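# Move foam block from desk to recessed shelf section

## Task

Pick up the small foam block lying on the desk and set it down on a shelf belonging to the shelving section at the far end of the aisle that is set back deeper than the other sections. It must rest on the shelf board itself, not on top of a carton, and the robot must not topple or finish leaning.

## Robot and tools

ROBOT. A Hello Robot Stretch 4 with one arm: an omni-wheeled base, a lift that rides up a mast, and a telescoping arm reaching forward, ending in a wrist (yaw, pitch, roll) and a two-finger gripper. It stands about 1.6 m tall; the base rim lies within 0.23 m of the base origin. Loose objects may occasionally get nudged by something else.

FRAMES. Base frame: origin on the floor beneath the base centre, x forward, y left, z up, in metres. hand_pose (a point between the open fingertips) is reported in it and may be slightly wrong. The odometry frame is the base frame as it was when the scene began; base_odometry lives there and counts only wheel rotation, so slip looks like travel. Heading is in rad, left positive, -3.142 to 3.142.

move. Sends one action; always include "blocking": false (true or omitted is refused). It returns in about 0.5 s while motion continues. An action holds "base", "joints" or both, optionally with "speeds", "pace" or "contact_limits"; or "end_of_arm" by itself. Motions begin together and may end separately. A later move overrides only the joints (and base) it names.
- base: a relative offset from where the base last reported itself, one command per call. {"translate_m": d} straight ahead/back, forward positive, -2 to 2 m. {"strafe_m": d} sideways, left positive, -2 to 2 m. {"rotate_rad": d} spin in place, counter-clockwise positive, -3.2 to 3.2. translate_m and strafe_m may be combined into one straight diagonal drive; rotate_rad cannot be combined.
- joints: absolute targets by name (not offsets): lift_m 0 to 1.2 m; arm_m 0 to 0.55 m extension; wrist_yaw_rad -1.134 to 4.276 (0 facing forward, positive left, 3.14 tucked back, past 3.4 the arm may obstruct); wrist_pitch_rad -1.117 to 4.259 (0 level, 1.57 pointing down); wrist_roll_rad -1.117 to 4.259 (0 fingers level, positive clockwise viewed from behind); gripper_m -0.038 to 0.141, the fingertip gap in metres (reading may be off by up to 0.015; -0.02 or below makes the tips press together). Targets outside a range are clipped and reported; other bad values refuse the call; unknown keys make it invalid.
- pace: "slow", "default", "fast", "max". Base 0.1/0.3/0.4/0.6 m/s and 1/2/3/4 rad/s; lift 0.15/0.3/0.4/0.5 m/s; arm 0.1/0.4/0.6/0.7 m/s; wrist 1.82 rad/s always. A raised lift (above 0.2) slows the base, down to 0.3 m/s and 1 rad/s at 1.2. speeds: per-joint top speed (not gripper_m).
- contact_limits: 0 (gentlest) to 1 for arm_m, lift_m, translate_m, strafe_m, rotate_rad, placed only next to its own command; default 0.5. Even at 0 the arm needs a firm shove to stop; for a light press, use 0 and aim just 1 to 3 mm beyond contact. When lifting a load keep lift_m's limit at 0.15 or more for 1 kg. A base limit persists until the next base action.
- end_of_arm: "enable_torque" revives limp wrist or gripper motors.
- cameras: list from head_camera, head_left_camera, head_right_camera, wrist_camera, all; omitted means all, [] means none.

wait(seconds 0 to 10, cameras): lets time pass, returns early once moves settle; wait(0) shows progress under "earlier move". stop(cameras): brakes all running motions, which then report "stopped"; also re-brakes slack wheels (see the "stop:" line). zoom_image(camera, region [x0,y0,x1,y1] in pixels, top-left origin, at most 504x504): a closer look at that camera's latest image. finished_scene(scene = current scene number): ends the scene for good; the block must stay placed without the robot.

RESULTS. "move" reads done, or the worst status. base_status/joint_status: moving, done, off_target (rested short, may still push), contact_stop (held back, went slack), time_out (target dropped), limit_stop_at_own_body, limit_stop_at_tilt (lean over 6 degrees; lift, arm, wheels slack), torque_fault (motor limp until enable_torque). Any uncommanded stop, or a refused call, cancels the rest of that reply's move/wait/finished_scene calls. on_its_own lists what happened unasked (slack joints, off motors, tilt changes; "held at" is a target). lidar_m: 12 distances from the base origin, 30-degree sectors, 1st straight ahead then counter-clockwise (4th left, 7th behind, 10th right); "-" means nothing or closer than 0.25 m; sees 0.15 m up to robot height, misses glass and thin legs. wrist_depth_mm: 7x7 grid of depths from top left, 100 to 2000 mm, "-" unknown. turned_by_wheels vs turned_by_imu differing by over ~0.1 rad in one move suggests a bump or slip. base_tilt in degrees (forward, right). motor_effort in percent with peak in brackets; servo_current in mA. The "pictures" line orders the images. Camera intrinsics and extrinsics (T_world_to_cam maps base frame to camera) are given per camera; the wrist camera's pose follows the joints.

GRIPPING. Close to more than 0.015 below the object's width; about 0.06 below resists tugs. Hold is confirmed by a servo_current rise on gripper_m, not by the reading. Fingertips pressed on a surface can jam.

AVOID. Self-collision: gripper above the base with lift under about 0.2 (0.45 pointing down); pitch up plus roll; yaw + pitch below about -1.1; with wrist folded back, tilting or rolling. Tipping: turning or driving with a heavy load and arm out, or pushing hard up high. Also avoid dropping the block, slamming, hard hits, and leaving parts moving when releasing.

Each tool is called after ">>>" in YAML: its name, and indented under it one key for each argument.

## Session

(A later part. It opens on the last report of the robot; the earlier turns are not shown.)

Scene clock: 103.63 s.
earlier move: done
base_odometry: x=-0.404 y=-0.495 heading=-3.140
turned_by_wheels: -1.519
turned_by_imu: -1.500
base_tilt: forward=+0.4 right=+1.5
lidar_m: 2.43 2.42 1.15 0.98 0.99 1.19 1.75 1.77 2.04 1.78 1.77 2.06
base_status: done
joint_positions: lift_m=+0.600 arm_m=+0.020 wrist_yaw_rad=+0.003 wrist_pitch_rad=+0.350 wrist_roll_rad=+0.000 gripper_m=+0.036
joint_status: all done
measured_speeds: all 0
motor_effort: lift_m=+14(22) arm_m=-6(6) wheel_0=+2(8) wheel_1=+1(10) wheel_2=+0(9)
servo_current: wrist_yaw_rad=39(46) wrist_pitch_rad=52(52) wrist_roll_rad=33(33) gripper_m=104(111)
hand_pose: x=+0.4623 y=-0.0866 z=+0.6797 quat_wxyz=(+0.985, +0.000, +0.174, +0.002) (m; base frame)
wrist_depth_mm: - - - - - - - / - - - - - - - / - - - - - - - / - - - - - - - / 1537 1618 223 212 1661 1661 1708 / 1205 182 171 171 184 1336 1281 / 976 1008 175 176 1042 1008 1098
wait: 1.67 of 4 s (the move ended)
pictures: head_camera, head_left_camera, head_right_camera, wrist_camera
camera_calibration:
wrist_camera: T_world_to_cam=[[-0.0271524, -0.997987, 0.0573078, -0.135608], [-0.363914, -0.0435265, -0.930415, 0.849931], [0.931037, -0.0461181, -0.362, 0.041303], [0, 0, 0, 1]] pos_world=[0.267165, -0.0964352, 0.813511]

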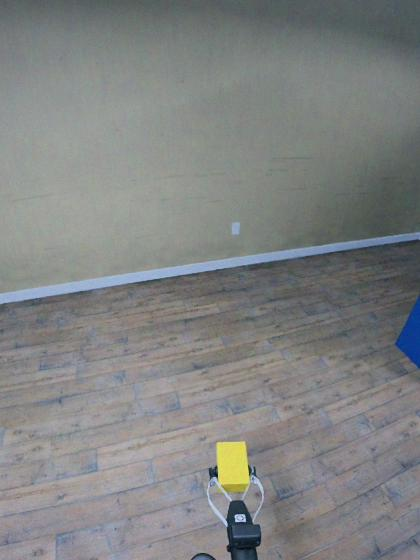

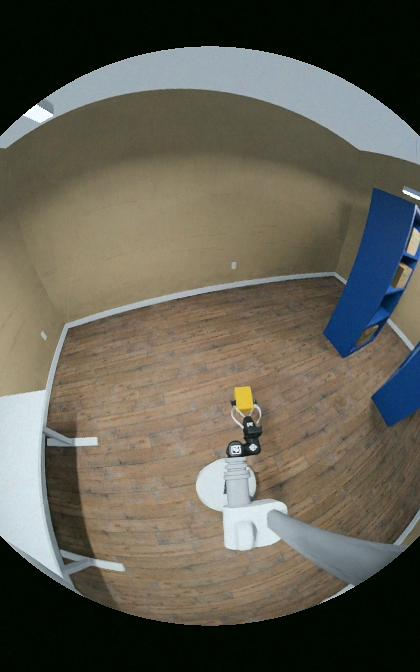

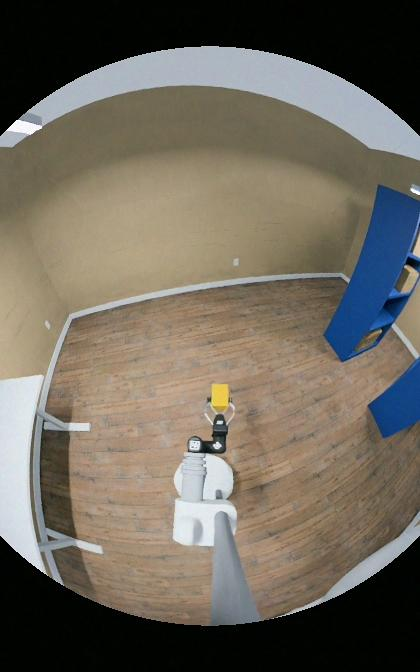

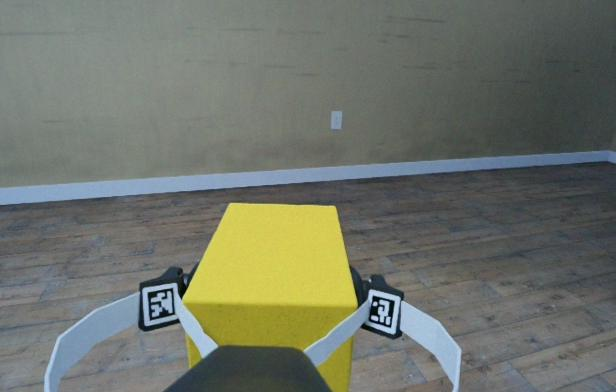

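>>> move:
  base: {"rotate_rad": -1.45}
  blocking: false
  cameras: []

>>> wait:
  seconds: 4

Scene clock: 107.87 s.
move: moving
base_odometry: x=-0.404 y=-0.495 heading=+2.882
turned_by_wheels: -0.261
turned_by_imu: -0.258
base_tilt: forward=+0.4 right=+1.3
lidar_m: 2.53 2.41 2.50 1.03 0.99 1.03 1.83 1.76 1.85 2.55 1.78 1.88
base_status: rotate_rad moving
joint_positions: lift_m=+0.600 arm_m=+0.020 wrist_yaw_rad=+0.003 wrist_pitch_rad=+0.350 wrist_roll_rad=+0.000 gripper_m=+0.036
joint_status: not commanded
measured_speeds: translate_m=+0.002 strafe_m=-0.002 rotate_rad=-0.992 lift_m=+0.000 arm_m=+0.000 wrist_yaw_rad=+0.000 wrist_pitch_rad=+0.000 wrist_roll_rad=+0.000
motor_effort: lift_m=+14(14) arm_m=-6(6) wheel_0=+7(7) wheel_1=+6(7) wheel_2=+7(8)
servo_current: wrist_yaw_rad=46(52) wrist_pitch_rad=33(46) wrist_roll_rad=26(33) gripper_m=91(111)
hand_pose: x=+0.4623 y=-0.0866 z=+0.6797 quat_wxyz=(+0.985, +0.000, +0.174, +0.002) (m; base frame)
wrist_depth_mm: - - - - - - - / - - - - - - - / - - - - - - - / 1983 - - - - - - / 1537 1576 221 212 1661 1708 - / 1205 182 170 171 184 1366 1281 / 976 1008 176 175 1042 1008 1078
pictures: none
No camera images: "cameras" was empty.

Scene clock: 109.37 s.
earlier move: done
base_odometry: x=-0.404 y=-0.495 heading=+1.694
turned_by_wheels: -1.189
turned_by_imu: -1.174
base_tilt: forward=+0.4 right=+1.4
lidar_m: 1.78 1.91 2.65 2.43 2.46 1.08 0.98 0.97 1.26 1.74 1.78 2.25
base_status: done
joint_positions: lift_m=+0.600 arm_m=+0.020 wrist_yaw_rad=+0.003 wrist_pitch_rad=+0.350 wrist_roll_rad=+0.000 gripper_m=+0.036
joint_status: not commanded
measured_speeds: all 0
motor_effort: lift_m=+15(15) arm_m=-6(6) wheel_0=+1(7) wheel_1=+0(10) wheel_2=+2(8)
servo_current: wrist_yaw_rad=33(52) wrist_pitch_rad=46(52) wrist_roll_rad=20(33) gripper_m=98(117)
hand_pose: x=+0.4623 y=-0.0866 z=+0.6797 quat_wxyz=(+0.985, +0.000, +0.174, +0.001) (m; base frame)
wrist_depth_mm: - - - - - - - / - - - - - - - / - - - - - - - / - - - 278 - - - / 1464 1576 222 213 1661 1708 1661 / 1205 182 170 171 184 1336 1281 / 976 1008 175 175 1060 1008 1098
wait: 1.50 of 4 s (the move ended)
pictures: head_camera, head_left_camera, head_right_camera, wrist_camera
camera_calibration:
wrist_camera: T_world_to_cam=[[-0.0272814, -0.997987, 0.0572505, -0.13552], [-0.363917, -0.0434262, -0.930418, 0.849851], [0.931032, -0.0462175, -0.362, 0.0412584], [0, 0, 0, 1]] pos_world=[0.267165, -0.096435, 0.813411]

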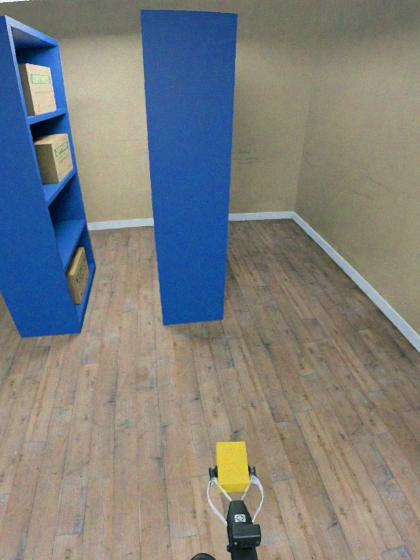

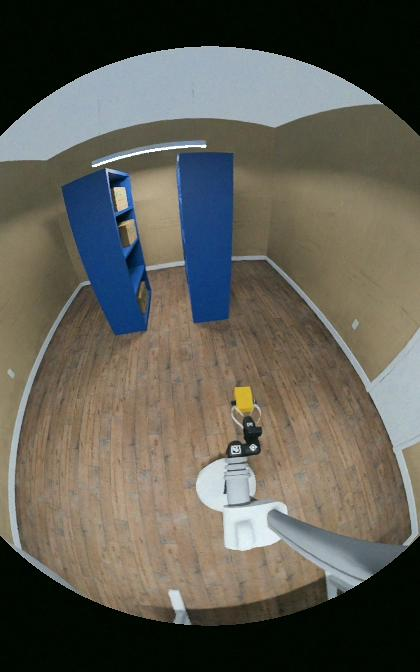

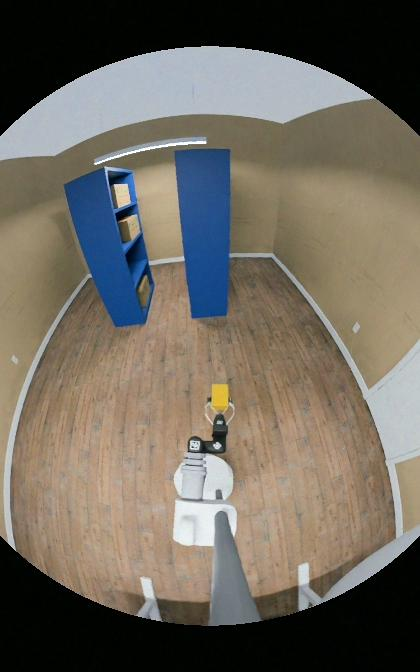

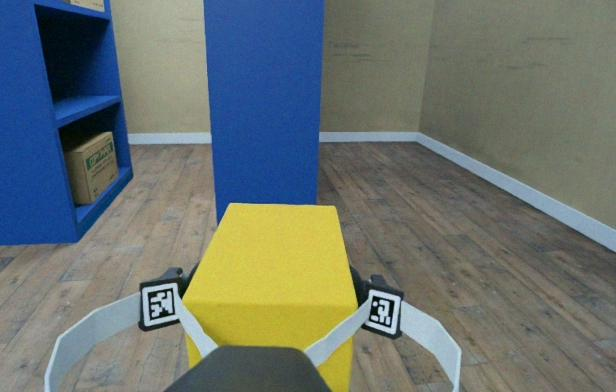

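>>> move:
  base: {"translate_m": 0.8, "strafe_m": 0.47}
  blocking: false
  cameras: []

>>> wait:
  seconds: 6
  cameras: []

>>> move:
  base: {"rotate_rad": 0.11}
  blocking: false
  cameras: []

>>> wait:
  seconds: 3

Scene clock: 124.23 s.
move: moving
base_odometry: x=-0.427 y=-0.465 heading=+1.693
turned_by_wheels: +0.000
turned_by_imu: -0.001
base_tilt: forward=+0.3 right=+1.4
lidar_m: 1.74 1.87 2.65 2.42 2.43 1.12 1.01 1.03 1.96 1.77 1.79 2.26
base_status: translate_m moving; strafe_m moving
joint_positions: lift_m=+0.600 arm_m=+0.020 wrist_yaw_rad=+0.003 wrist_pitch_rad=+0.350 wrist_roll_rad=+0.000 gripper_m=+0.036
joint_status: not commanded
measured_speeds: translate_m=+0.123 strafe_m=+0.073 rotate_rad=-0.002 lift_m=+0.000 arm_m=+0.000 wrist_yaw_rad=+0.000 wrist_pitch_rad=+0.000 wrist_roll_rad=+0.000
motor_effort: lift_m=+15(15) arm_m=-6(6) wheel_0=-4(5) wheel_1=+9(9) wheel_2=-8(9)
servo_current: wrist_yaw_rad=39(39) wrist_pitch_rad=39(52) wrist_roll_rad=33(33) gripper_m=98(111)
hand_pose: x=+0.4623 y=-0.0866 z=+0.6797 quat_wxyz=(+0.985, +0.000, +0.174, +0.001) (m; base frame)
wrist_depth_mm: - - - - - - - / - - - - - - - / - - - - - - - / - - - 277 - - - / 1464 1576 222 213 1661 1661 1708 / 1229 186 170 171 185 1366 1281 / 991 1008 175 175 1042 1008 1098
pictures: none
No camera images: "cameras" was empty.

Scene clock: 128.17 s.
earlier move: done
base_odometry: x=-0.968 y=+0.242 heading=+1.694
turned_by_wheels: +0.000
turned_by_imu: +0.001
base_tilt: forward=+0.5 right=+1.4
lidar_m: 0.99 0.97 1.16 2.08 2.12 2.65 1.84 1.85 2.30 2.13 2.14 1.04
base_status: done
joint_positions: lift_m=+0.600 arm_m=+0.020 wrist_yaw_rad=+0.003 wrist_pitch_rad=+0.350 wrist_roll_rad=+0.000 gripper_m=+0.036
joint_status: not commanded
measured_speeds: all 0
motor_effort: lift_m=+15(15) arm_m=-6(6) wheel_0=-2(6) wheel_1=+0(11) wheel_2=+1(9)
servo_current: wrist_yaw_rad=33(52) wrist_pitch_rad=39(65) wrist_roll_rad=26(39) gripper_m=98(111)
hand_pose: x=+0.4623 y=-0.0866 z=+0.6797 quat_wxyz=(+0.985, +0.000, +0.174, +0.001) (m; base frame)
wrist_depth_mm: - - - - - - - / - - - 1464 - - - / - - - 1708 - - - / - 1308 - 1281 - - - / 1008 1182 222 213 - - 1708 / - 182 170 171 185 - 1308 / - 976 175 175 976 1008 1078
wait: 3.93 of 6 s (the move ended)
pictures: none
No camera images: "cameras" was empty.

Scene clock: 128.67 s.
move: moving
base_odometry: x=-0.968 y=+0.242 heading=+1.803
turned_by_wheels: +0.110
turned_by_imu: +0.108
base_tilt: forward=+0.3 right=+1.5
lidar_m: 1.13 0.96 2.17 2.08 2.15 2.79 1.84 1.89 2.24 2.11 2.18 0.98
base_status: rotate_rad moving
joint_positions: lift_m=+0.600 arm_m=+0.020 wrist_yaw_rad=+0.003 wrist_pitch_rad=+0.350 wrist_roll_rad=+0.000 gripper_m=+0.036
joint_status: not commanded
measured_speeds: all 0
motor_effort: lift_m=+15(15) arm_m=-6(6) wheel_0=-3(6) wheel_1=+1(6) wheel_2=-2(8)
servo_current: wrist_yaw_rad=46(46) wrist_pitch_rad=39(46) wrist_roll_rad=26(33) gripper_m=98(104)
hand_pose: x=+0.4623 y=-0.0866 z=+0.6797 quat_wxyz=(+0.985, +0.000, +0.174, +0.001) (m; base frame)
wrist_depth_mm: - - - - - - - / - - - - 1025 - - / - - - - 1078 - - / - 1229 - - 1205 - - / - 1118 211 212 1118 - - / - 177 171 171 183 - 1281 / - 991 176 176 - - 1118
pictures: none
No camera images: "cameras" was empty.

Scene clock: 128.93 s.
earlier move: done
base_odometry: x=-0.968 y=+0.242 heading=+1.803
turned_by_wheels: +0.000
turned_by_imu: +0.000
base_tilt: forward=+0.4 right=+1.4
lidar_m: 1.10 0.98 2.20 2.07 2.16 2.78 1.87 1.89 2.23 2.11 2.20 0.98
base_status: done
joint_positions: lift_m=+0.600 arm_m=+0.020 wrist_yaw_rad=+0.003 wrist_pitch_rad=+0.350 wrist_roll_rad=+0.000 gripper_m=+0.036
joint_status: not commanded
measured_speeds: all 0
motor_effort: lift_m=+15(15) arm_m=-6(6) wheel_0=-3(6) wheel_1=+0(6) wheel_2=-1(8)
servo_current: wrist_yaw_rad=33(46) wrist_pitch_rad=46(46) wrist_roll_rad=26(33) gripper_m=98(104)
hand_pose: x=+0.4623 y=-0.0866 z=+0.6797 quat_wxyz=(+0.985, +0.000, +0.174, +0.001) (m; base frame)
wrist_depth_mm: - - - - - - - / - - - - 1042 - - / - - - - 1078 - - / - 1255 - - 1281 - - / - 1118 210 212 1098 - - / - 177 171 171 184 - 1281 / - 991 175 176 - - 1078
wait: 0.27 of 3 s (the move ended)
pictures: head_camera, head_left_camera, head_right_camera, wrist_camera
camera_calibration:
wrist_camera: T_world_to_cam=[[-0.0273745, -0.997982, 0.0572862, -0.135527], [-0.363921, -0.0434256, -0.930417, 0.849814], [0.931027, -0.0463174, -0.361998, 0.0413417], [0, 0, 0, 1]] pos_world=[0.267065, -0.0964349, 0.813411]

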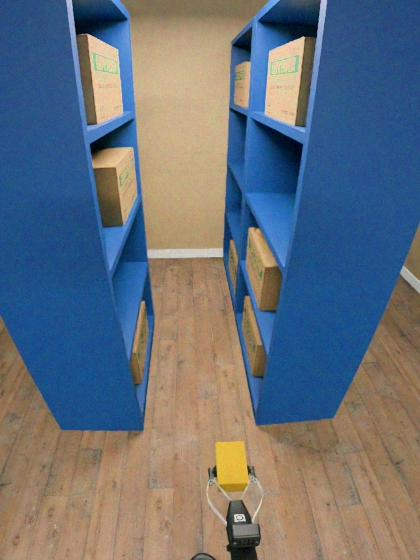

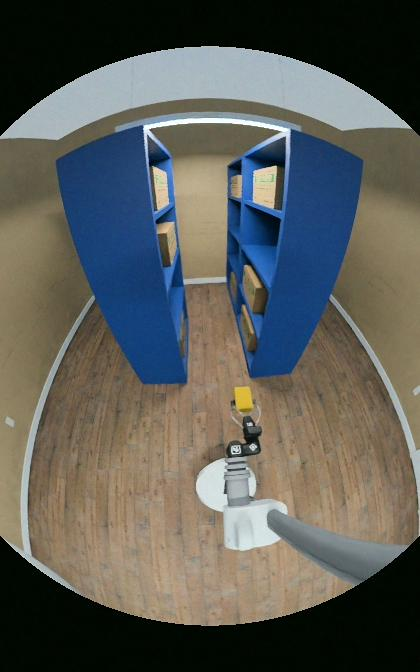

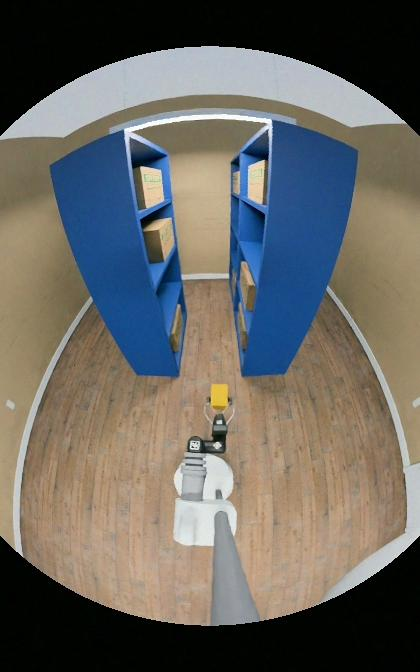

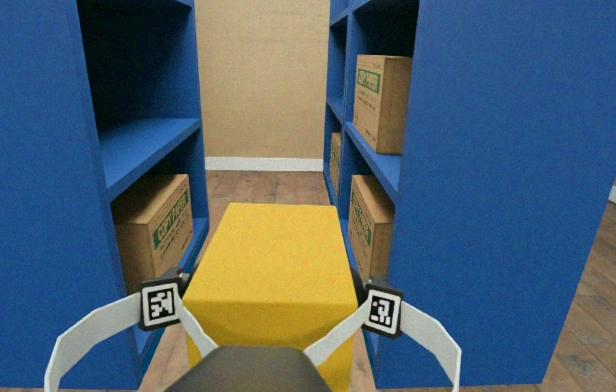

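>>> zoom_image:
  camera: "head_camera"
  region: [60, 0, 340, 440]

>>> zoom_image:
  camera: "head_right_camera"
  region: [110, 100, 310, 400]

>>> zoom_image:
  camera: "head_left_camera"
  region: [110, 100, 310, 400]

Scaled by 1.145 from the camera's 420x560 image, which has a finer 1200x1600 frame.

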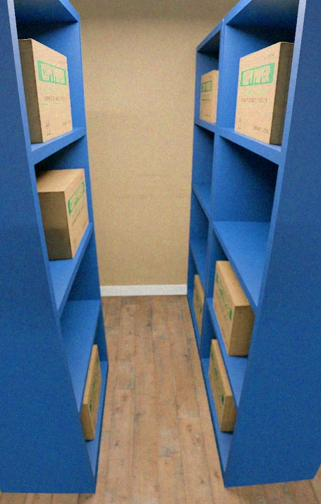

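Scaled by 1.680 from the camera's 420x672 image, which has a finer 600x960 frame.

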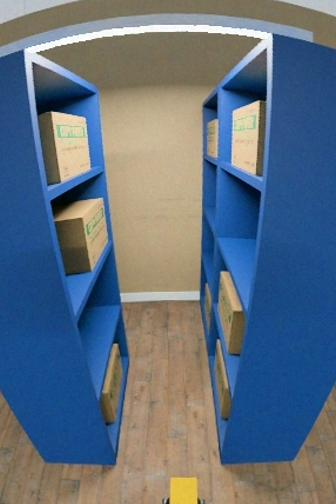

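Scaled by 1.680 from the camera's 420x672 image, which has a finer 600x960 frame.

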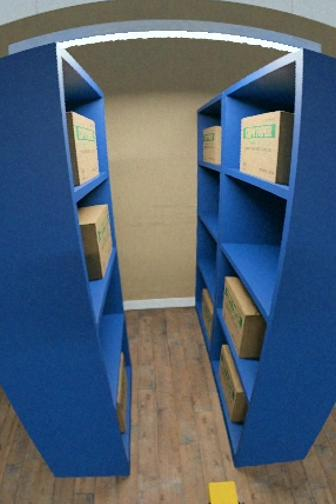

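>>> move:
  base: {"rotate_rad": 0.045}
  joints: {"wrist_yaw_rad": 2.9, "wrist_pitch_rad": 0}
  blocking: false
  cameras: []

>>> wait:
  seconds: 3
  cameras: []

>>> move:
  base: {"translate_m": 0.5, "strafe_m": -0.03}
  blocking: false
  cameras: []

>>> wait:
  seconds: 4

Scene clock: 178.63 s.
move: moving
base_odometry: x=-0.968 y=+0.242 heading=+1.848
turned_by_wheels: +0.045
turned_by_imu: +0.044
base_tilt: forward=+0.4 right=+1.3
lidar_m: 1.02 0.96 2.14 2.07 2.19 2.77 1.89 1.87 2.21 2.13 2.24 0.97
base_status: rotate_rad moving
joint_positions: lift_m=+0.600 arm_m=+0.020 wrist_yaw_rad=+0.600 wrist_pitch_rad=+0.008 wrist_roll_rad=+0.000 gripper_m=+0.036
joint_status: wrist_yaw_rad moving; wrist_pitch_rad moving
measured_speeds: translate_m=+0.000 strafe_m=+0.000 rotate_rad=+0.000 lift_m=+0.000 arm_m=+0.000 wrist_yaw_rad=+1.815 wrist_pitch_rad=-0.077 wrist_roll_rad=+0.000
motor_effort: lift_m=+15(15) arm_m=-6(6) wheel_0=-2(7) wheel_1=-1(5) wheel_2=+2(7)
servo_current: wrist_yaw_rad=98(130) wrist_pitch_rad=65(143) wrist_roll_rad=33(33) gripper_m=98(111)
hand_pose: x=+0.4784 y=+0.0907 z=+0.7762 quat_wxyz=(+0.955, -0.001, +0.004, +0.296) (m; base frame)
wrist_depth_mm: - - - - - - - / - - - - - - - / - - - - - - - / - - - 273 - - - / - - 208 213 - - - / - 182 171 171 184 - - / 1618 1661 150 176 1661 1618 1756
pictures: none
No camera images: "cameras" was empty.

Scene clock: 180.37 s.
earlier move: done
base_odometry: x=-0.968 y=+0.242 heading=+1.848
turned_by_wheels: +0.000
turned_by_imu: +0.000
base_tilt: forward=+0.5 right=+1.3
lidar_m: 1.02 0.96 2.15 2.07 2.18 2.76 1.89 1.92 2.19 2.09 2.20 0.98
base_status: done
joint_positions: lift_m=+0.600 arm_m=+0.020 wrist_yaw_rad=+2.897 wrist_pitch_rad=+0.007 wrist_roll_rad=+0.000 gripper_m=+0.036
joint_status: all done
measured_speeds: all 0
motor_effort: lift_m=+15(15) arm_m=-6(6) wheel_0=-2(7) wheel_1=-1(5) wheel_2=+1(7)
servo_current: wrist_yaw_rad=39(130) wrist_pitch_rad=59(143) wrist_roll_rad=26(33) gripper_m=98(111)
hand_pose: x=-0.0675 y=+0.1548 z=+0.7765 quat_wxyz=(+0.122, -0.004, +0.000, +0.992) (m; base frame)
wrist_depth_mm: 156 - - - - - - / 156 - - - - - - / 157 240 - - - - - / 186 - - - - - - / - - 222 212 - - - / - 182 170 171 185 - - / 1708 1708 175 175 1756 1661 1808
wait: 1.73 of 3 s (the move ended)
pictures: none
No camera images: "cameras" was empty.

Scene clock: 180.87 s.
move: moving
base_odometry: x=-0.975 y=+0.273 heading=+1.848
turned_by_wheels: +0.000
turned_by_imu: +0.000
base_tilt: forward=+0.3 right=+1.5
lidar_m: 1.03 0.93 2.15 2.07 2.19 2.75 1.94 1.95 2.17 2.13 2.21 0.95
base_status: translate_m moving; strafe_m moving
joint_positions: lift_m=+0.600 arm_m=+0.020 wrist_yaw_rad=+2.897 wrist_pitch_rad=+0.007 wrist_roll_rad=+0.000 gripper_m=+0.036
joint_status: not commanded
measured_speeds: translate_m=+0.125 strafe_m=-0.006 rotate_rad=-0.006 lift_m=+0.000 arm_m=+0.000 wrist_yaw_rad=+0.000 wrist_pitch_rad=+0.000 wrist_roll_rad=+0.000
motor_effort: lift_m=+15(15) arm_m=-6(6) wheel_0=+6(7) wheel_1=+6(6) wheel_2=-10(10)
servo_current: wrist_yaw_rad=39(46) wrist_pitch_rad=46(59) wrist_roll_rad=33(33) gripper_m=98(111)
hand_pose: x=-0.0675 y=+0.1547 z=+0.7765 quat_wxyz=(+0.122, -0.004, +0.000, +0.993) (m; base frame)
wrist_depth_mm: 155 - - - - - - / 155 - - - - - - / 157 237 - - - - - / 176 - - - - - - / - - 221 212 - - - / - 182 170 171 184 - - / 1576 1708 175 176 1808 1661 1756
pictures: none
No camera images: "cameras" was empty.

Scene clock: 183.53 s.
earlier move: done
base_odometry: x=-1.077 y=+0.731 heading=+1.848
turned_by_wheels: +0.000
turned_by_imu: -0.001
base_tilt: forward=+0.3 right=+1.3
lidar_m: 1.10 0.50 0.64 2.10 2.22 3.08 3.17 2.46 2.19 2.11 0.60 0.53
base_status: done
joint_positions: lift_m=+0.600 arm_m=+0.020 wrist_yaw_rad=+2.897 wrist_pitch_rad=+0.007 wrist_roll_rad=+0.000 gripper_m=+0.036
joint_status: not commanded
measured_speeds: all 0
motor_effort: lift_m=+15(15) arm_m=-6(6) wheel_0=+3(8) wheel_1=+0(7) wheel_2=+0(10)
servo_current: wrist_yaw_rad=26(46) wrist_pitch_rad=52(65) wrist_roll_rad=33(33) gripper_m=91(111)
hand_pose: x=-0.0675 y=+0.1547 z=+0.7765 quat_wxyz=(+0.122, -0.004, +0.000, +0.993) (m; base frame)
wrist_depth_mm: 155 - - - - - - / 156 - - - - - - / 158 300 - - - - - / 183 - - - - - - / - - 222 212 - - - / - 182 170 171 184 - - / 1708 1708 175 176 1808 1618 1756
wait: 2.67 of 4 s (the move ended)
pictures: head_camera, head_left_camera, head_right_camera, wrist_camera
camera_calibration:
wrist_camera: T_world_to_cam=[[0.288245, 0.956558, 0.0437165, -0.185235], [0.0393571, 0.0337807, -0.998654, 0.82591], [-0.956747, 0.289578, -0.0279102, 0.141912], [0, 0, 0, 1]] pos_world=[0.156661, 0.108194, 0.836857]

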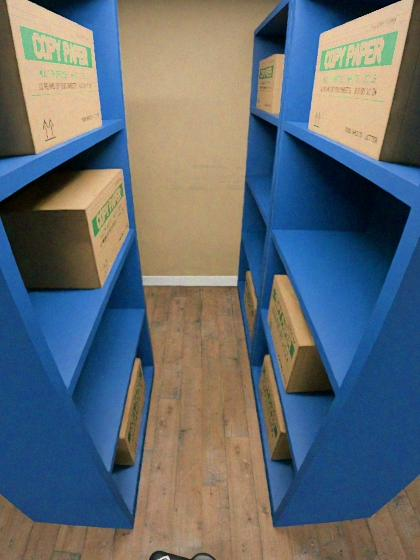

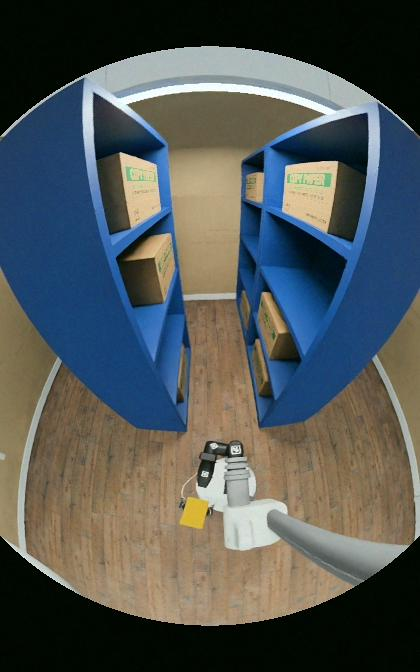

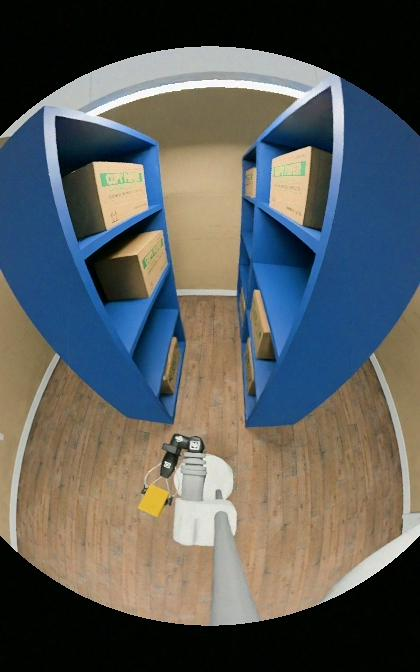

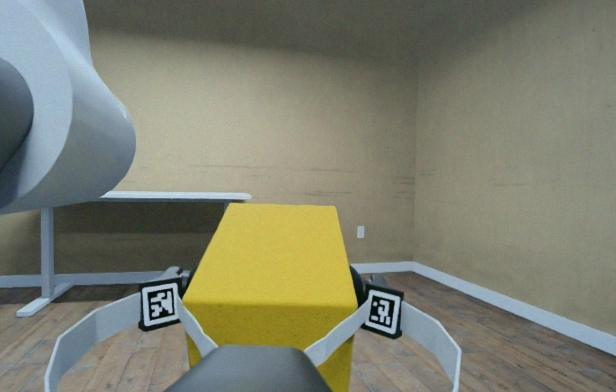

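>>> zoom_image:
  camera: "head_camera"
  region: [60, 220, 320, 480]

Scaled by 1.938 from the camera's 420x560 image, which has a finer 1200x1600 frame.

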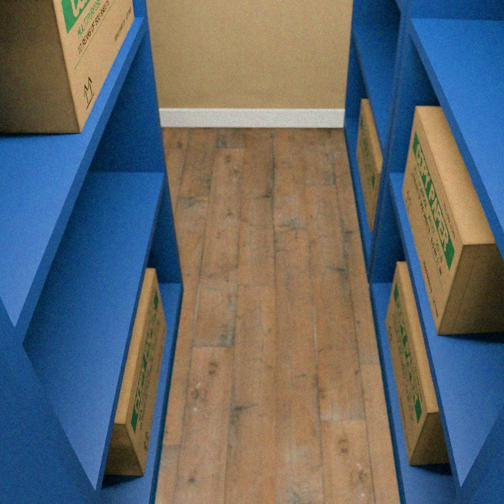

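>>> move:
  base: {"translate_m": 1.3}
  contact_limits: {"translate_m": 0.2}
  blocking: false
  cameras: []

>>> wait:
  seconds: 7

Scene clock: 200.27 s.
move: moving
base_odometry: x=-1.086 y=+0.762 heading=+1.849
turned_by_wheels: +0.000
turned_by_imu: -0.001
base_tilt: forward=+0.4 right=+1.3
lidar_m: 1.11 0.47 0.59 2.11 2.20 3.06 3.22 2.52 2.19 2.09 0.58 0.50
base_status: translate_m moving
joint_positions: lift_m=+0.600 arm_m=+0.020 wrist_yaw_rad=+2.897 wrist_pitch_rad=+0.007 wrist_roll_rad=+0.000 gripper_m=+0.036
joint_status: not commanded
measured_speeds: translate_m=+0.125 strafe_m=+0.001 rotate_rad=-0.003 lift_m=+0.000 arm_m=+0.000 wrist_yaw_rad=+0.000 wrist_pitch_rad=+0.000 wrist_roll_rad=+0.000
motor_effort: lift_m=+15(15) arm_m=-6(6) wheel_0=+6(6) wheel_1=+5(6) wheel_2=-8(9)
servo_current: wrist_yaw_rad=33(46) wrist_pitch_rad=39(59) wrist_roll_rad=26(33) gripper_m=98(111)
contact_limits: translate_m 0.2
hand_pose: x=-0.0675 y=+0.1547 z=+0.7765 quat_wxyz=(+0.122, -0.004, +0.000, +0.993) (m; base frame)
wrist_depth_mm: 155 - - - - - - / 155 - - - - - - / 157 232 - - - - - / 185 - - - - - - / - - 222 212 - - - / - 182 170 171 185 - - / 1661 1708 175 175 1756 1661 1756
pictures: none
No camera images: "cameras" was empty.

Scene clock: 205.57 s.
earlier move: done
base_odometry: x=-1.433 y=+1.981 heading=+1.849
turned_by_wheels: +0.000
turned_by_imu: -0.002
base_tilt: forward=+0.3 right=+1.3
lidar_m: 0.99 1.03 0.30 0.26 0.28 0.38 - 0.44 0.27 0.28 0.30 0.45
base_status: done
joint_positions: lift_m=+0.600 arm_m=+0.020 wrist_yaw_rad=+2.897 wrist_pitch_rad=+0.007 wrist_roll_rad=+0.000 gripper_m=+0.036
joint_status: not commanded
measured_speeds: all 0
motor_effort: lift_m=+15(15) arm_m=-6(6) wheel_0=+1(7) wheel_1=+2(7) wheel_2=+1(10)
servo_current: wrist_yaw_rad=39(52) wrist_pitch_rad=52(65) wrist_roll_rad=26(33) gripper_m=111(117)
contact_limits: translate_m 0.2
hand_pose: x=-0.0675 y=+0.1547 z=+0.7765 quat_wxyz=(+0.122, -0.004, +0.000, +0.993) (m; base frame)
wrist_depth_mm: 155 - - 960 329 291 293 / 156 - - 699 445 430 421 / 158 297 - 1008 - - - / 183 - - 276 - - - / - - 222 212 - - - / - 182 171 171 184 - - / 1576 1708 175 175 - - -
wait: 5.30 of 7 s (the move ended)
pictures: head_camera, head_left_camera, head_right_camera, wrist_camera
camera_calibration:
wrist_camera: T_world_to_cam=[[0.28815, 0.956583, 0.0438103, -0.185302], [0.0393799, 0.0338746, -0.99865, 0.825893], [-0.956775, 0.289486, -0.0279092, 0.141925], [0, 0, 0, 1]] pos_world=[0.156661, 0.108194, 0.836857]

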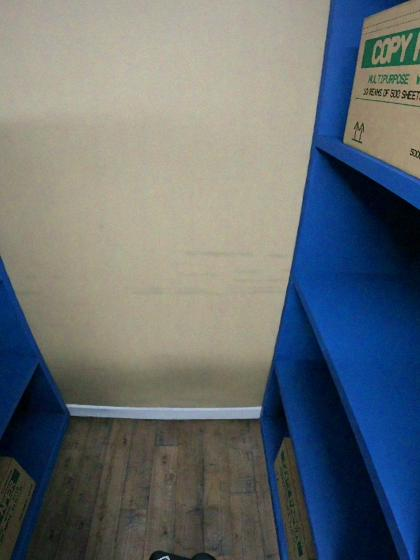

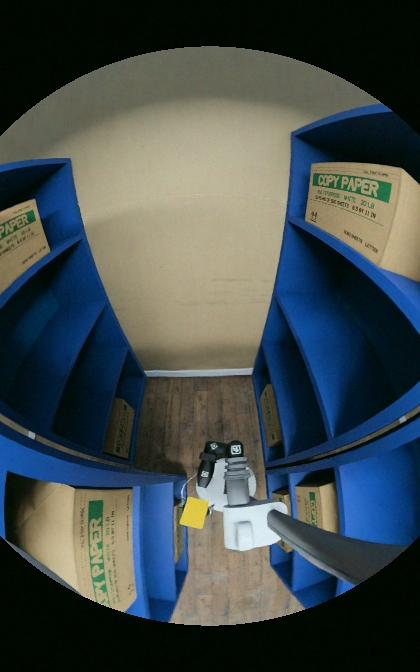

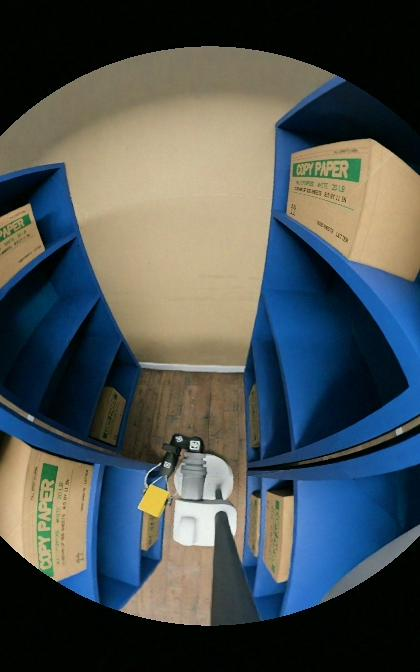

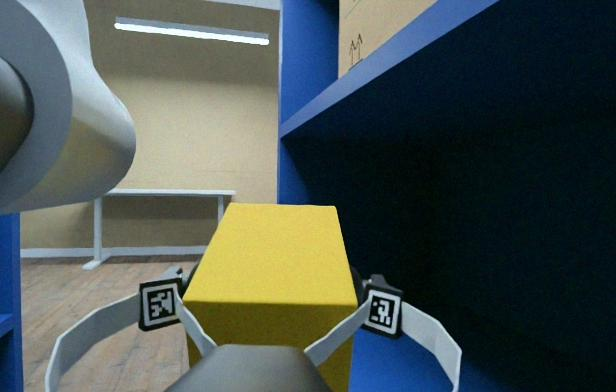

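>>> move:
  base: {"translate_m": 0.52}
  contact_limits: {"translate_m": 0.2}
  blocking: false
  cameras: []

>>> wait:
  seconds: 4
  cameras: []

>>> move:
  base: {"rotate_rad": 1.55}
  contact_limits: {"rotate_rad": 0.2}
  blocking: false
  cameras: []

>>> wait:
  seconds: 4

Scene clock: 218.20 s.
move: moving
base_odometry: x=-1.442 y=+2.012 heading=+1.849
turned_by_wheels: +0.000
turned_by_imu: +0.000
base_tilt: forward=+0.4 right=+1.4
lidar_m: 0.94 0.99 0.73 0.27 0.28 0.39 - 0.42 0.31 0.27 0.30 0.43
base_status: translate_m moving
joint_positions: lift_m=+0.600 arm_m=+0.020 wrist_yaw_rad=+2.897 wrist_pitch_rad=+0.007 wrist_roll_rad=+0.000 gripper_m=+0.036
joint_status: not commanded
measured_speeds: translate_m=+0.123 strafe_m=+0.000 rotate_rad=+0.006 lift_m=+0.000 arm_m=+0.000 wrist_yaw_rad=+0.000 wrist_pitch_rad=+0.000 wrist_roll_rad=+0.000
motor_effort: lift_m=+15(15) arm_m=-6(6) wheel_0=+5(7) wheel_1=+6(7) wheel_2=-8(10)
servo_current: wrist_yaw_rad=39(39) wrist_pitch_rad=46(65) wrist_roll_rad=33(33) gripper_m=98(104)
contact_limits: translate_m 0.2
hand_pose: x=-0.0675 y=+0.1547 z=+0.7765 quat_wxyz=(+0.122, -0.004, +0.000, +0.993) (m; base frame)
wrist_depth_mm: 155 - - - 336 298 293 / 156 - - 1008 449 427 421 / 156 233 - 1025 - - - / 177 - - 277 - - - / - - 222 213 - - - / - 182 170 171 185 - - / 1576 1708 175 175 - - -
pictures: none
No camera images: "cameras" was empty.

Scene clock: 220.90 s.
earlier move: done
base_odometry: x=-1.576 y=+2.481 heading=+1.849
turned_by_wheels: +0.000
turned_by_imu: -0.001
base_tilt: forward=+0.5 right=+1.4
lidar_m: 0.47 0.50 0.70 0.72 0.62 0.49 1.21 0.43 0.30 0.28 0.31 0.44
base_status: done
joint_positions: lift_m=+0.600 arm_m=+0.020 wrist_yaw_rad=+2.897 wrist_pitch_rad=+0.007 wrist_roll_rad=+0.000 gripper_m=+0.036
joint_status: not commanded
measured_speeds: all 0
motor_effort: lift_m=+15(15) arm_m=-6(6) wheel_0=+1(7) wheel_1=+2(9) wheel_2=+0(10)
servo_current: wrist_yaw_rad=33(46) wrist_pitch_rad=46(72) wrist_roll_rad=26(33) gripper_m=98(117)
contact_limits: translate_m 0.2
hand_pose: x=-0.0675 y=+0.1547 z=+0.7765 quat_wxyz=(+0.122, -0.003, +0.000, +0.993) (m; base frame)
wrist_depth_mm: 155 - - 615 - - 732 / 156 - - 691 - - 732 / 158 296 - - - - - / 179 - - 274 - - - / 960 - 221 212 - - - / - 182 170 171 184 - - / 946 1661 175 176 - - 683
wait: 2.70 of 4 s (the move ended)
pictures: none
No camera images: "cameras" was empty.

Scene clock: 221.40 s.
move: moving
base_odometry: x=-1.576 y=+2.481 heading=+2.110
turned_by_wheels: +0.261
turned_by_imu: +0.257
base_tilt: forward=+0.4 right=+1.4
lidar_m: 0.49 0.57 0.70 0.72 0.50 0.60 0.63 0.34 0.29 0.30 0.34 0.46
base_status: rotate_rad moving
joint_positions: lift_m=+0.600 arm_m=+0.020 wrist_yaw_rad=+2.897 wrist_pitch_rad=+0.007 wrist_roll_rad=+0.000 gripper_m=+0.036
joint_status: not commanded
measured_speeds: translate_m=+0.000 strafe_m=+0.002 rotate_rad=+0.985 lift_m=+0.000 arm_m=+0.000 wrist_yaw_rad=+0.000 wrist_pitch_rad=+0.000 wrist_roll_rad=+0.000
motor_effort: lift_m=+15(15) arm_m=-6(6) wheel_0=-7(7) wheel_1=-5(7) wheel_2=-8(8)
servo_current: wrist_yaw_rad=39(39) wrist_pitch_rad=39(59) wrist_roll_rad=20(26) gripper_m=104(111)
contact_limits: rotate_rad 0.2
hand_pose: x=-0.0675 y=+0.1547 z=+0.7765 quat_wxyz=(+0.122, -0.003, +0.000, +0.993) (m; base frame)
wrist_depth_mm: 155 - - - - - - / 156 - - - 917 - - / 158 251 - - - - - / 196 917 - - - - - / 768 991 222 212 - - - / 732 181 170 172 185 - - / 691 1042 175 175 - - -
pictures: none
No camera images: "cameras" was empty.

Scene clock: 222.97 s.
earlier move: done
base_odometry: x=-1.576 y=+2.481 heading=-2.884
turned_by_wheels: +1.289
turned_by_imu: +1.273
base_tilt: forward=+0.1 right=+1.3
lidar_m: 0.71 0.63 0.49 1.03 0.43 0.32 0.30 0.31 0.40 0.47 0.50 0.69
base_status: done
joint_positions: lift_m=+0.600 arm_m=+0.020 wrist_yaw_rad=+2.897 wrist_pitch_rad=+0.007 wrist_roll_rad=+0.000 gripper_m=+0.036
joint_status: not commanded
measured_speeds: all 0
motor_effort: lift_m=+15(15) arm_m=-6(6) wheel_0=-2(9) wheel_1=-1(8) wheel_2=+1(9)
servo_current: wrist_yaw_rad=46(46) wrist_pitch_rad=39(65) wrist_roll_rad=26(39) gripper_m=98(111)
contact_limits: rotate_rad 0.2
hand_pose: x=-0.0675 y=+0.1547 z=+0.7765 quat_wxyz=(+0.122, -0.003, +0.000, +0.993) (m; base frame)
wrist_depth_mm: 156 - - - - - - / 156 442 466 504 535 - - / 156 236 - - - - - / 173 265 - 273 - 654 723 / - - 208 212 - 634 661 / - 171 170 171 184 634 661 / - - 150 175 554 634 661
wait: 1.57 of 4 s (the move ended)
pictures: head_camera, head_left_camera, head_right_camera, wrist_camera
camera_calibration:
wrist_camera: T_world_to_cam=[[0.28815, 0.956583, 0.0438103, -0.185302], [0.0393799, 0.0338746, -0.99865, 0.825893], [-0.956775, 0.289486, -0.0279092, 0.141925], [0, 0, 0, 1]] pos_world=[0.156661, 0.108194, 0.836857]

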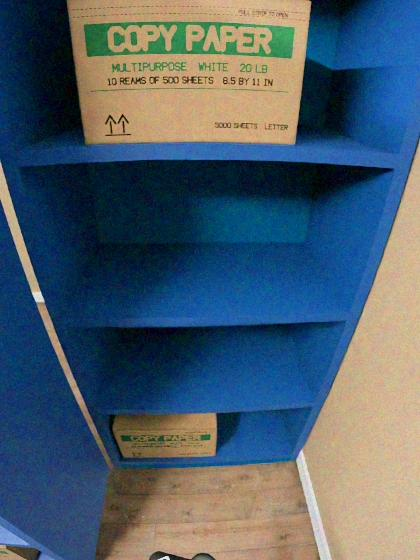

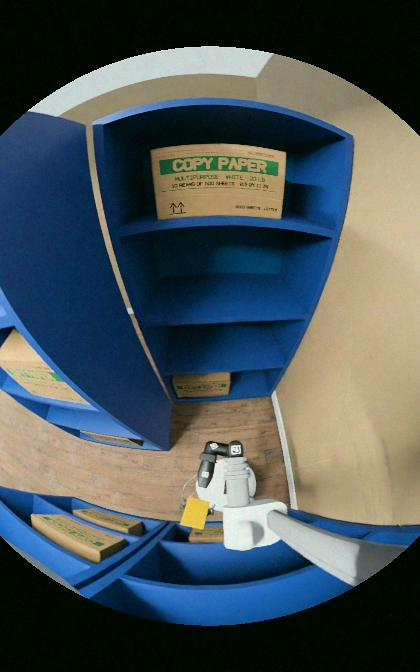

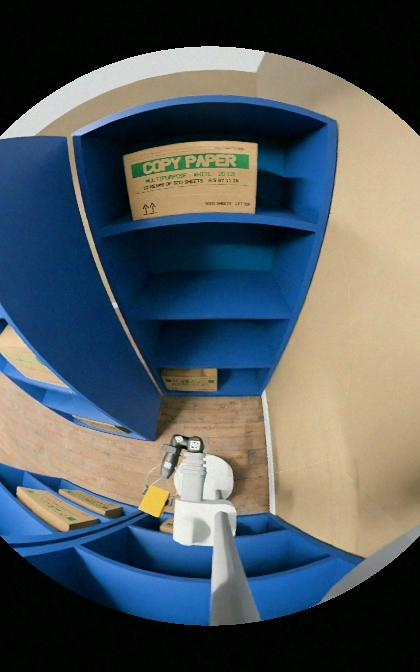

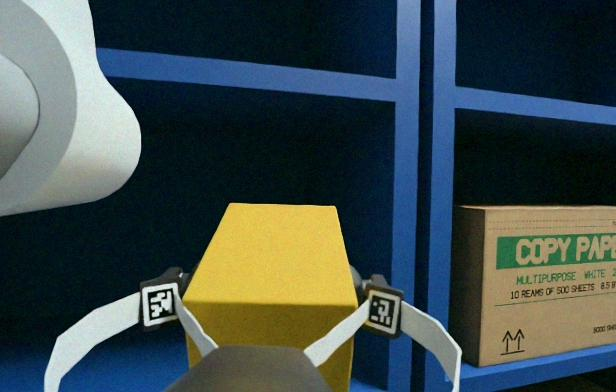

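>>> move:
  base: {"strafe_m": -0.1}
  contact_limits: {"strafe_m": 0.2}
  joints: {"lift_m": 0.68}
  blocking: false
  cameras: []

>>> wait:
  seconds: 3
  cameras: []

>>> move:
  joints: {"wrist_yaw_rad": 0, "wrist_pitch_rad": 0.35}
  blocking: false
  cameras: []

>>> wait:
  seconds: 4

Scene clock: 242.70 s.
move: moving
base_odometry: x=-1.585 y=+2.517 heading=-2.884
turned_by_wheels: +0.000
turned_by_imu: -0.001
base_tilt: forward=+0.4 right=+1.5
lidar_m: 0.72 0.65 0.53 1.04 0.45 0.31 0.30 0.33 0.41 0.43 0.46 0.64
base_status: strafe_m moving
joint_positions: lift_m=+0.639 arm_m=+0.020 wrist_yaw_rad=+2.897 wrist_pitch_rad=+0.007 wrist_roll_rad=+0.000 gripper_m=+0.036
joint_status: lift_m moving
measured_speeds: translate_m=-0.001 strafe_m=-0.142 rotate_rad=+0.004 lift_m=+0.149 arm_m=+0.000 wrist_yaw_rad=+0.000 wrist_pitch_rad=+0.000 wrist_roll_rad=+0.000
motor_effort: lift_m=+25(27) arm_m=-6(6) wheel_0=+9(10) wheel_1=-8(11) wheel_2=+1(2)
servo_current: wrist_yaw_rad=33(46) wrist_pitch_rad=46(59) wrist_roll_rad=26(33) gripper_m=98(104)
contact_limits: strafe_m 0.2
hand_pose: x=-0.0675 y=+0.1547 z=+0.8150 quat_wxyz=(+0.122, -0.003, +0.000, +0.993) (m; base frame)
wrist_depth_mm: 156 - - - - - - / 156 436 466 492 549 - 1229 / 158 259 - 512 554 - - / 171 - - 274 - - 1255 / - - 209 213 - 647 676 / - 171 170 171 185 640 676 / - - 150 176 - 647 676
pictures: none
No camera images: "cameras" was empty.

Scene clock: 243.67 s.
earlier move: done
base_odometry: x=-1.601 y=+2.577 heading=-2.884
turned_by_wheels: +0.000
turned_by_imu: -0.001
base_tilt: forward=+0.3 right=+1.3
lidar_m: 0.71 0.74 0.60 1.03 0.45 0.32 0.30 0.31 0.40 0.37 0.37 0.56
base_status: done
joint_positions: lift_m=+0.680 arm_m=+0.020 wrist_yaw_rad=+2.897 wrist_pitch_rad=+0.007 wrist_roll_rad=+0.000 gripper_m=+0.036
joint_status: all done
measured_speeds: all 0
motor_effort: lift_m=+24(27) arm_m=-6(6) wheel_0=+1(10) wheel_1=+0(11) wheel_2=+0(2)
servo_current: wrist_yaw_rad=33(46) wrist_pitch_rad=59(65) wrist_roll_rad=26(39) gripper_m=104(111)
contact_limits: strafe_m 0.2
hand_pose: x=-0.0675 y=+0.1547 z=+0.8558 quat_wxyz=(+0.122, -0.003, +0.000, +0.993) (m; base frame)
wrist_depth_mm: 156 - - - - 591 - / 156 - - - - 580 1229 / 156 241 473 492 530 585 - / 170 260 - 273 - 580 - / - - 209 213 - 585 668 / - 175 170 171 183 654 661 / - - 150 175 - 654 668
wait: 0.97 of 3 s (the move ended)
pictures: none
No camera images: "cameras" was empty.

Scene clock: 244.17 s.
move: moving
base_odometry: x=-1.601 y=+2.577 heading=-2.884
turned_by_wheels: +0.000
turned_by_imu: +0.000
base_tilt: forward=+0.4 right=+1.5
lidar_m: 0.71 0.76 0.57 1.06 0.45 0.32 0.28 0.31 0.41 0.37 0.41 0.55
base_status: not commanded
joint_positions: lift_m=+0.680 arm_m=+0.020 wrist_yaw_rad=+2.300 wrist_pitch_rad=+0.349 wrist_roll_rad=+0.000 gripper_m=+0.036
joint_status: wrist_yaw_rad moving; wrist_pitch_rad moving
measured_speeds: translate_m=+0.000 strafe_m=+0.000 rotate_rad=+0.000 lift_m=+0.000 arm_m=+0.000 wrist_yaw_rad=-1.815 wrist_pitch_rad=+0.080 wrist_roll_rad=+0.000
motor_effort: lift_m=+24(24) arm_m=-6(6) wheel_0=+1(1) wheel_1=+0(0) wheel_2=+0(0)
servo_current: wrist_yaw_rad=85(117) wrist_pitch_rad=39(72) wrist_roll_rad=20(33) gripper_m=104(104)
contact_limits: strafe_m 0.2
hand_pose: x=+0.0758 y=+0.2604 z=+0.7592 quat_wxyz=(+0.402, -0.158, +0.071, +0.899) (m; base frame)
wrist_depth_mm: - - 569 - - - - / - - - 866 1042 - - / - - - 820 991 - - / - - 273 831 1042 - - / - - 210 212 1255 1808 1921 / - 176 170 171 185 1499 1464 / 492 691 175 175 1160 1138 1205
pictures: none
No camera images: "cameras" was empty.

Scene clock: 245.90 s.
earlier move: done
base_odometry: x=-1.601 y=+2.577 heading=-2.884
turned_by_wheels: +0.000
turned_by_imu: +0.000
base_tilt: forward=+0.3 right=+1.6
lidar_m: 0.71 0.74 0.59 1.03 0.45 0.30 0.31 0.31 0.39 0.36 0.39 0.56
base_status: not commanded
joint_positions: lift_m=+0.680 arm_m=+0.020 wrist_yaw_rad=+0.003 wrist_pitch_rad=+0.350 wrist_roll_rad=+0.000 gripper_m=+0.036
joint_status: all done
measured_speeds: all 0
motor_effort: lift_m=+24(24) arm_m=-6(6) wheel_0=+1(1) wheel_1=+0(0) wheel_2=+0(0)
servo_current: wrist_yaw_rad=26(124) wrist_pitch_rad=33(72) wrist_roll_rad=26(33) gripper_m=111(111)
contact_limits: strafe_m 0.2
hand_pose: x=+0.4623 y=-0.0865 z=+0.7589 quat_wxyz=(+0.985, +0.000, +0.174, +0.002) (m; base frame)
wrist_depth_mm: - - - - - 469 427 / - - - - - 480 427 / - - - - 946 504 427 / - - - 274 - 530 424 / 676 683 222 213 715 569 424 / 750 185 170 171 185 597 424 / 661 676 175 175 - - 421
wait: 1.73 of 4 s (the move ended)
pictures: head_camera, head_left_camera, head_right_camera, wrist_camera
camera_calibration:
wrist_camera: T_world_to_cam=[[-0.026749, -0.998001, 0.057256, -0.140104], [-0.363778, -0.0436311, -0.930463, 0.923527], [0.931101, -0.0457175, -0.361884, 0.0698601], [0, 0, 0, 1]] pos_world=[0.267165, -0.0963359, 0.892611]

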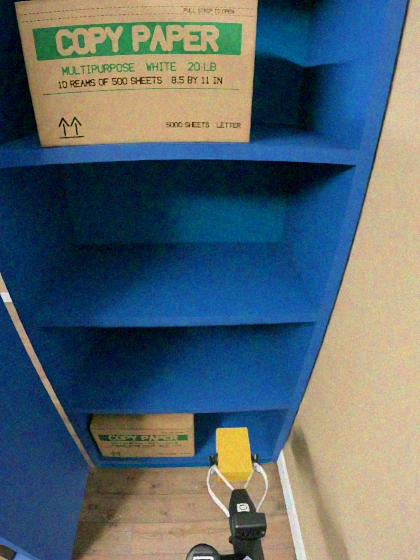

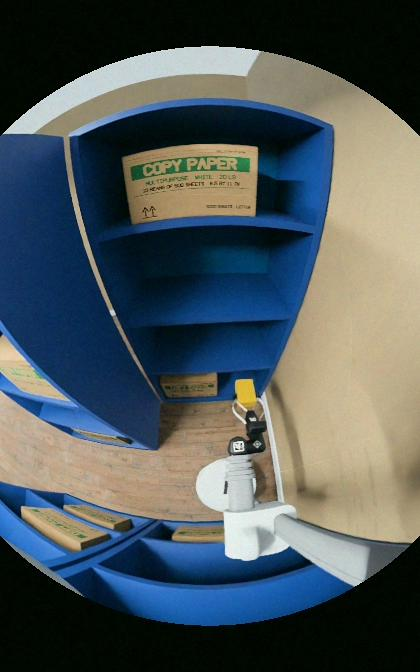

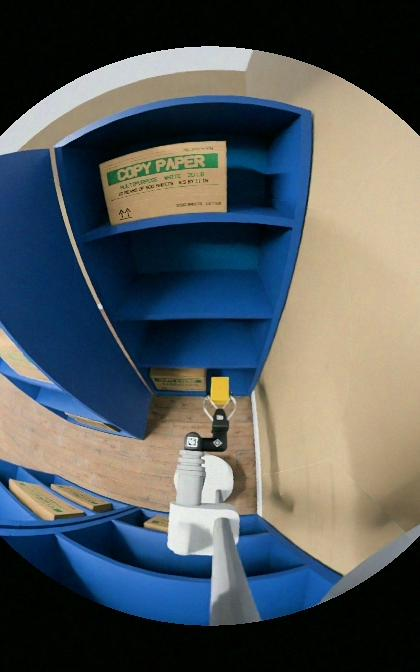

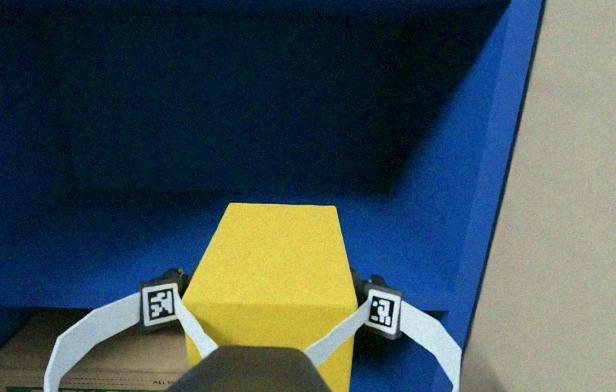

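>>> zoom_image:
  camera: "head_camera"
  region: [40, 230, 320, 490]

>>> zoom_image:
  camera: "wrist_camera"
  region: [300, 0, 600, 392]

Scaled by 1.800 from the camera's 420x560 image, which has a finer 1200x1600 frame.

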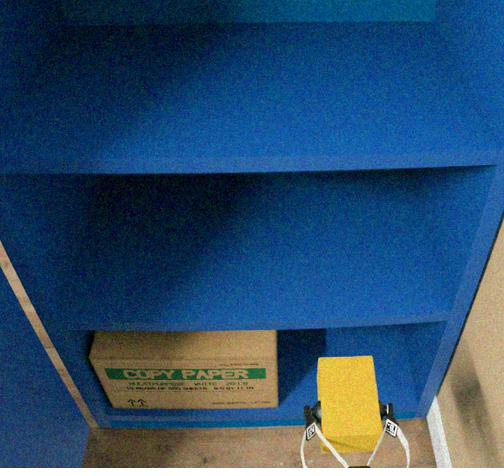

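Scaled by 1.286.

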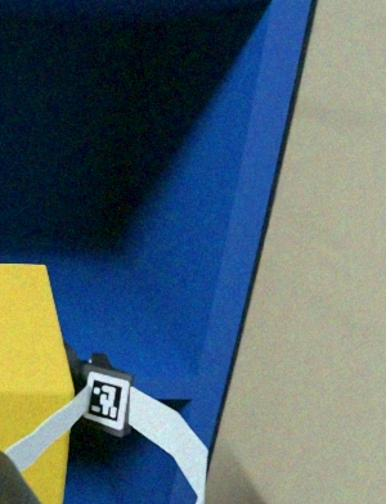

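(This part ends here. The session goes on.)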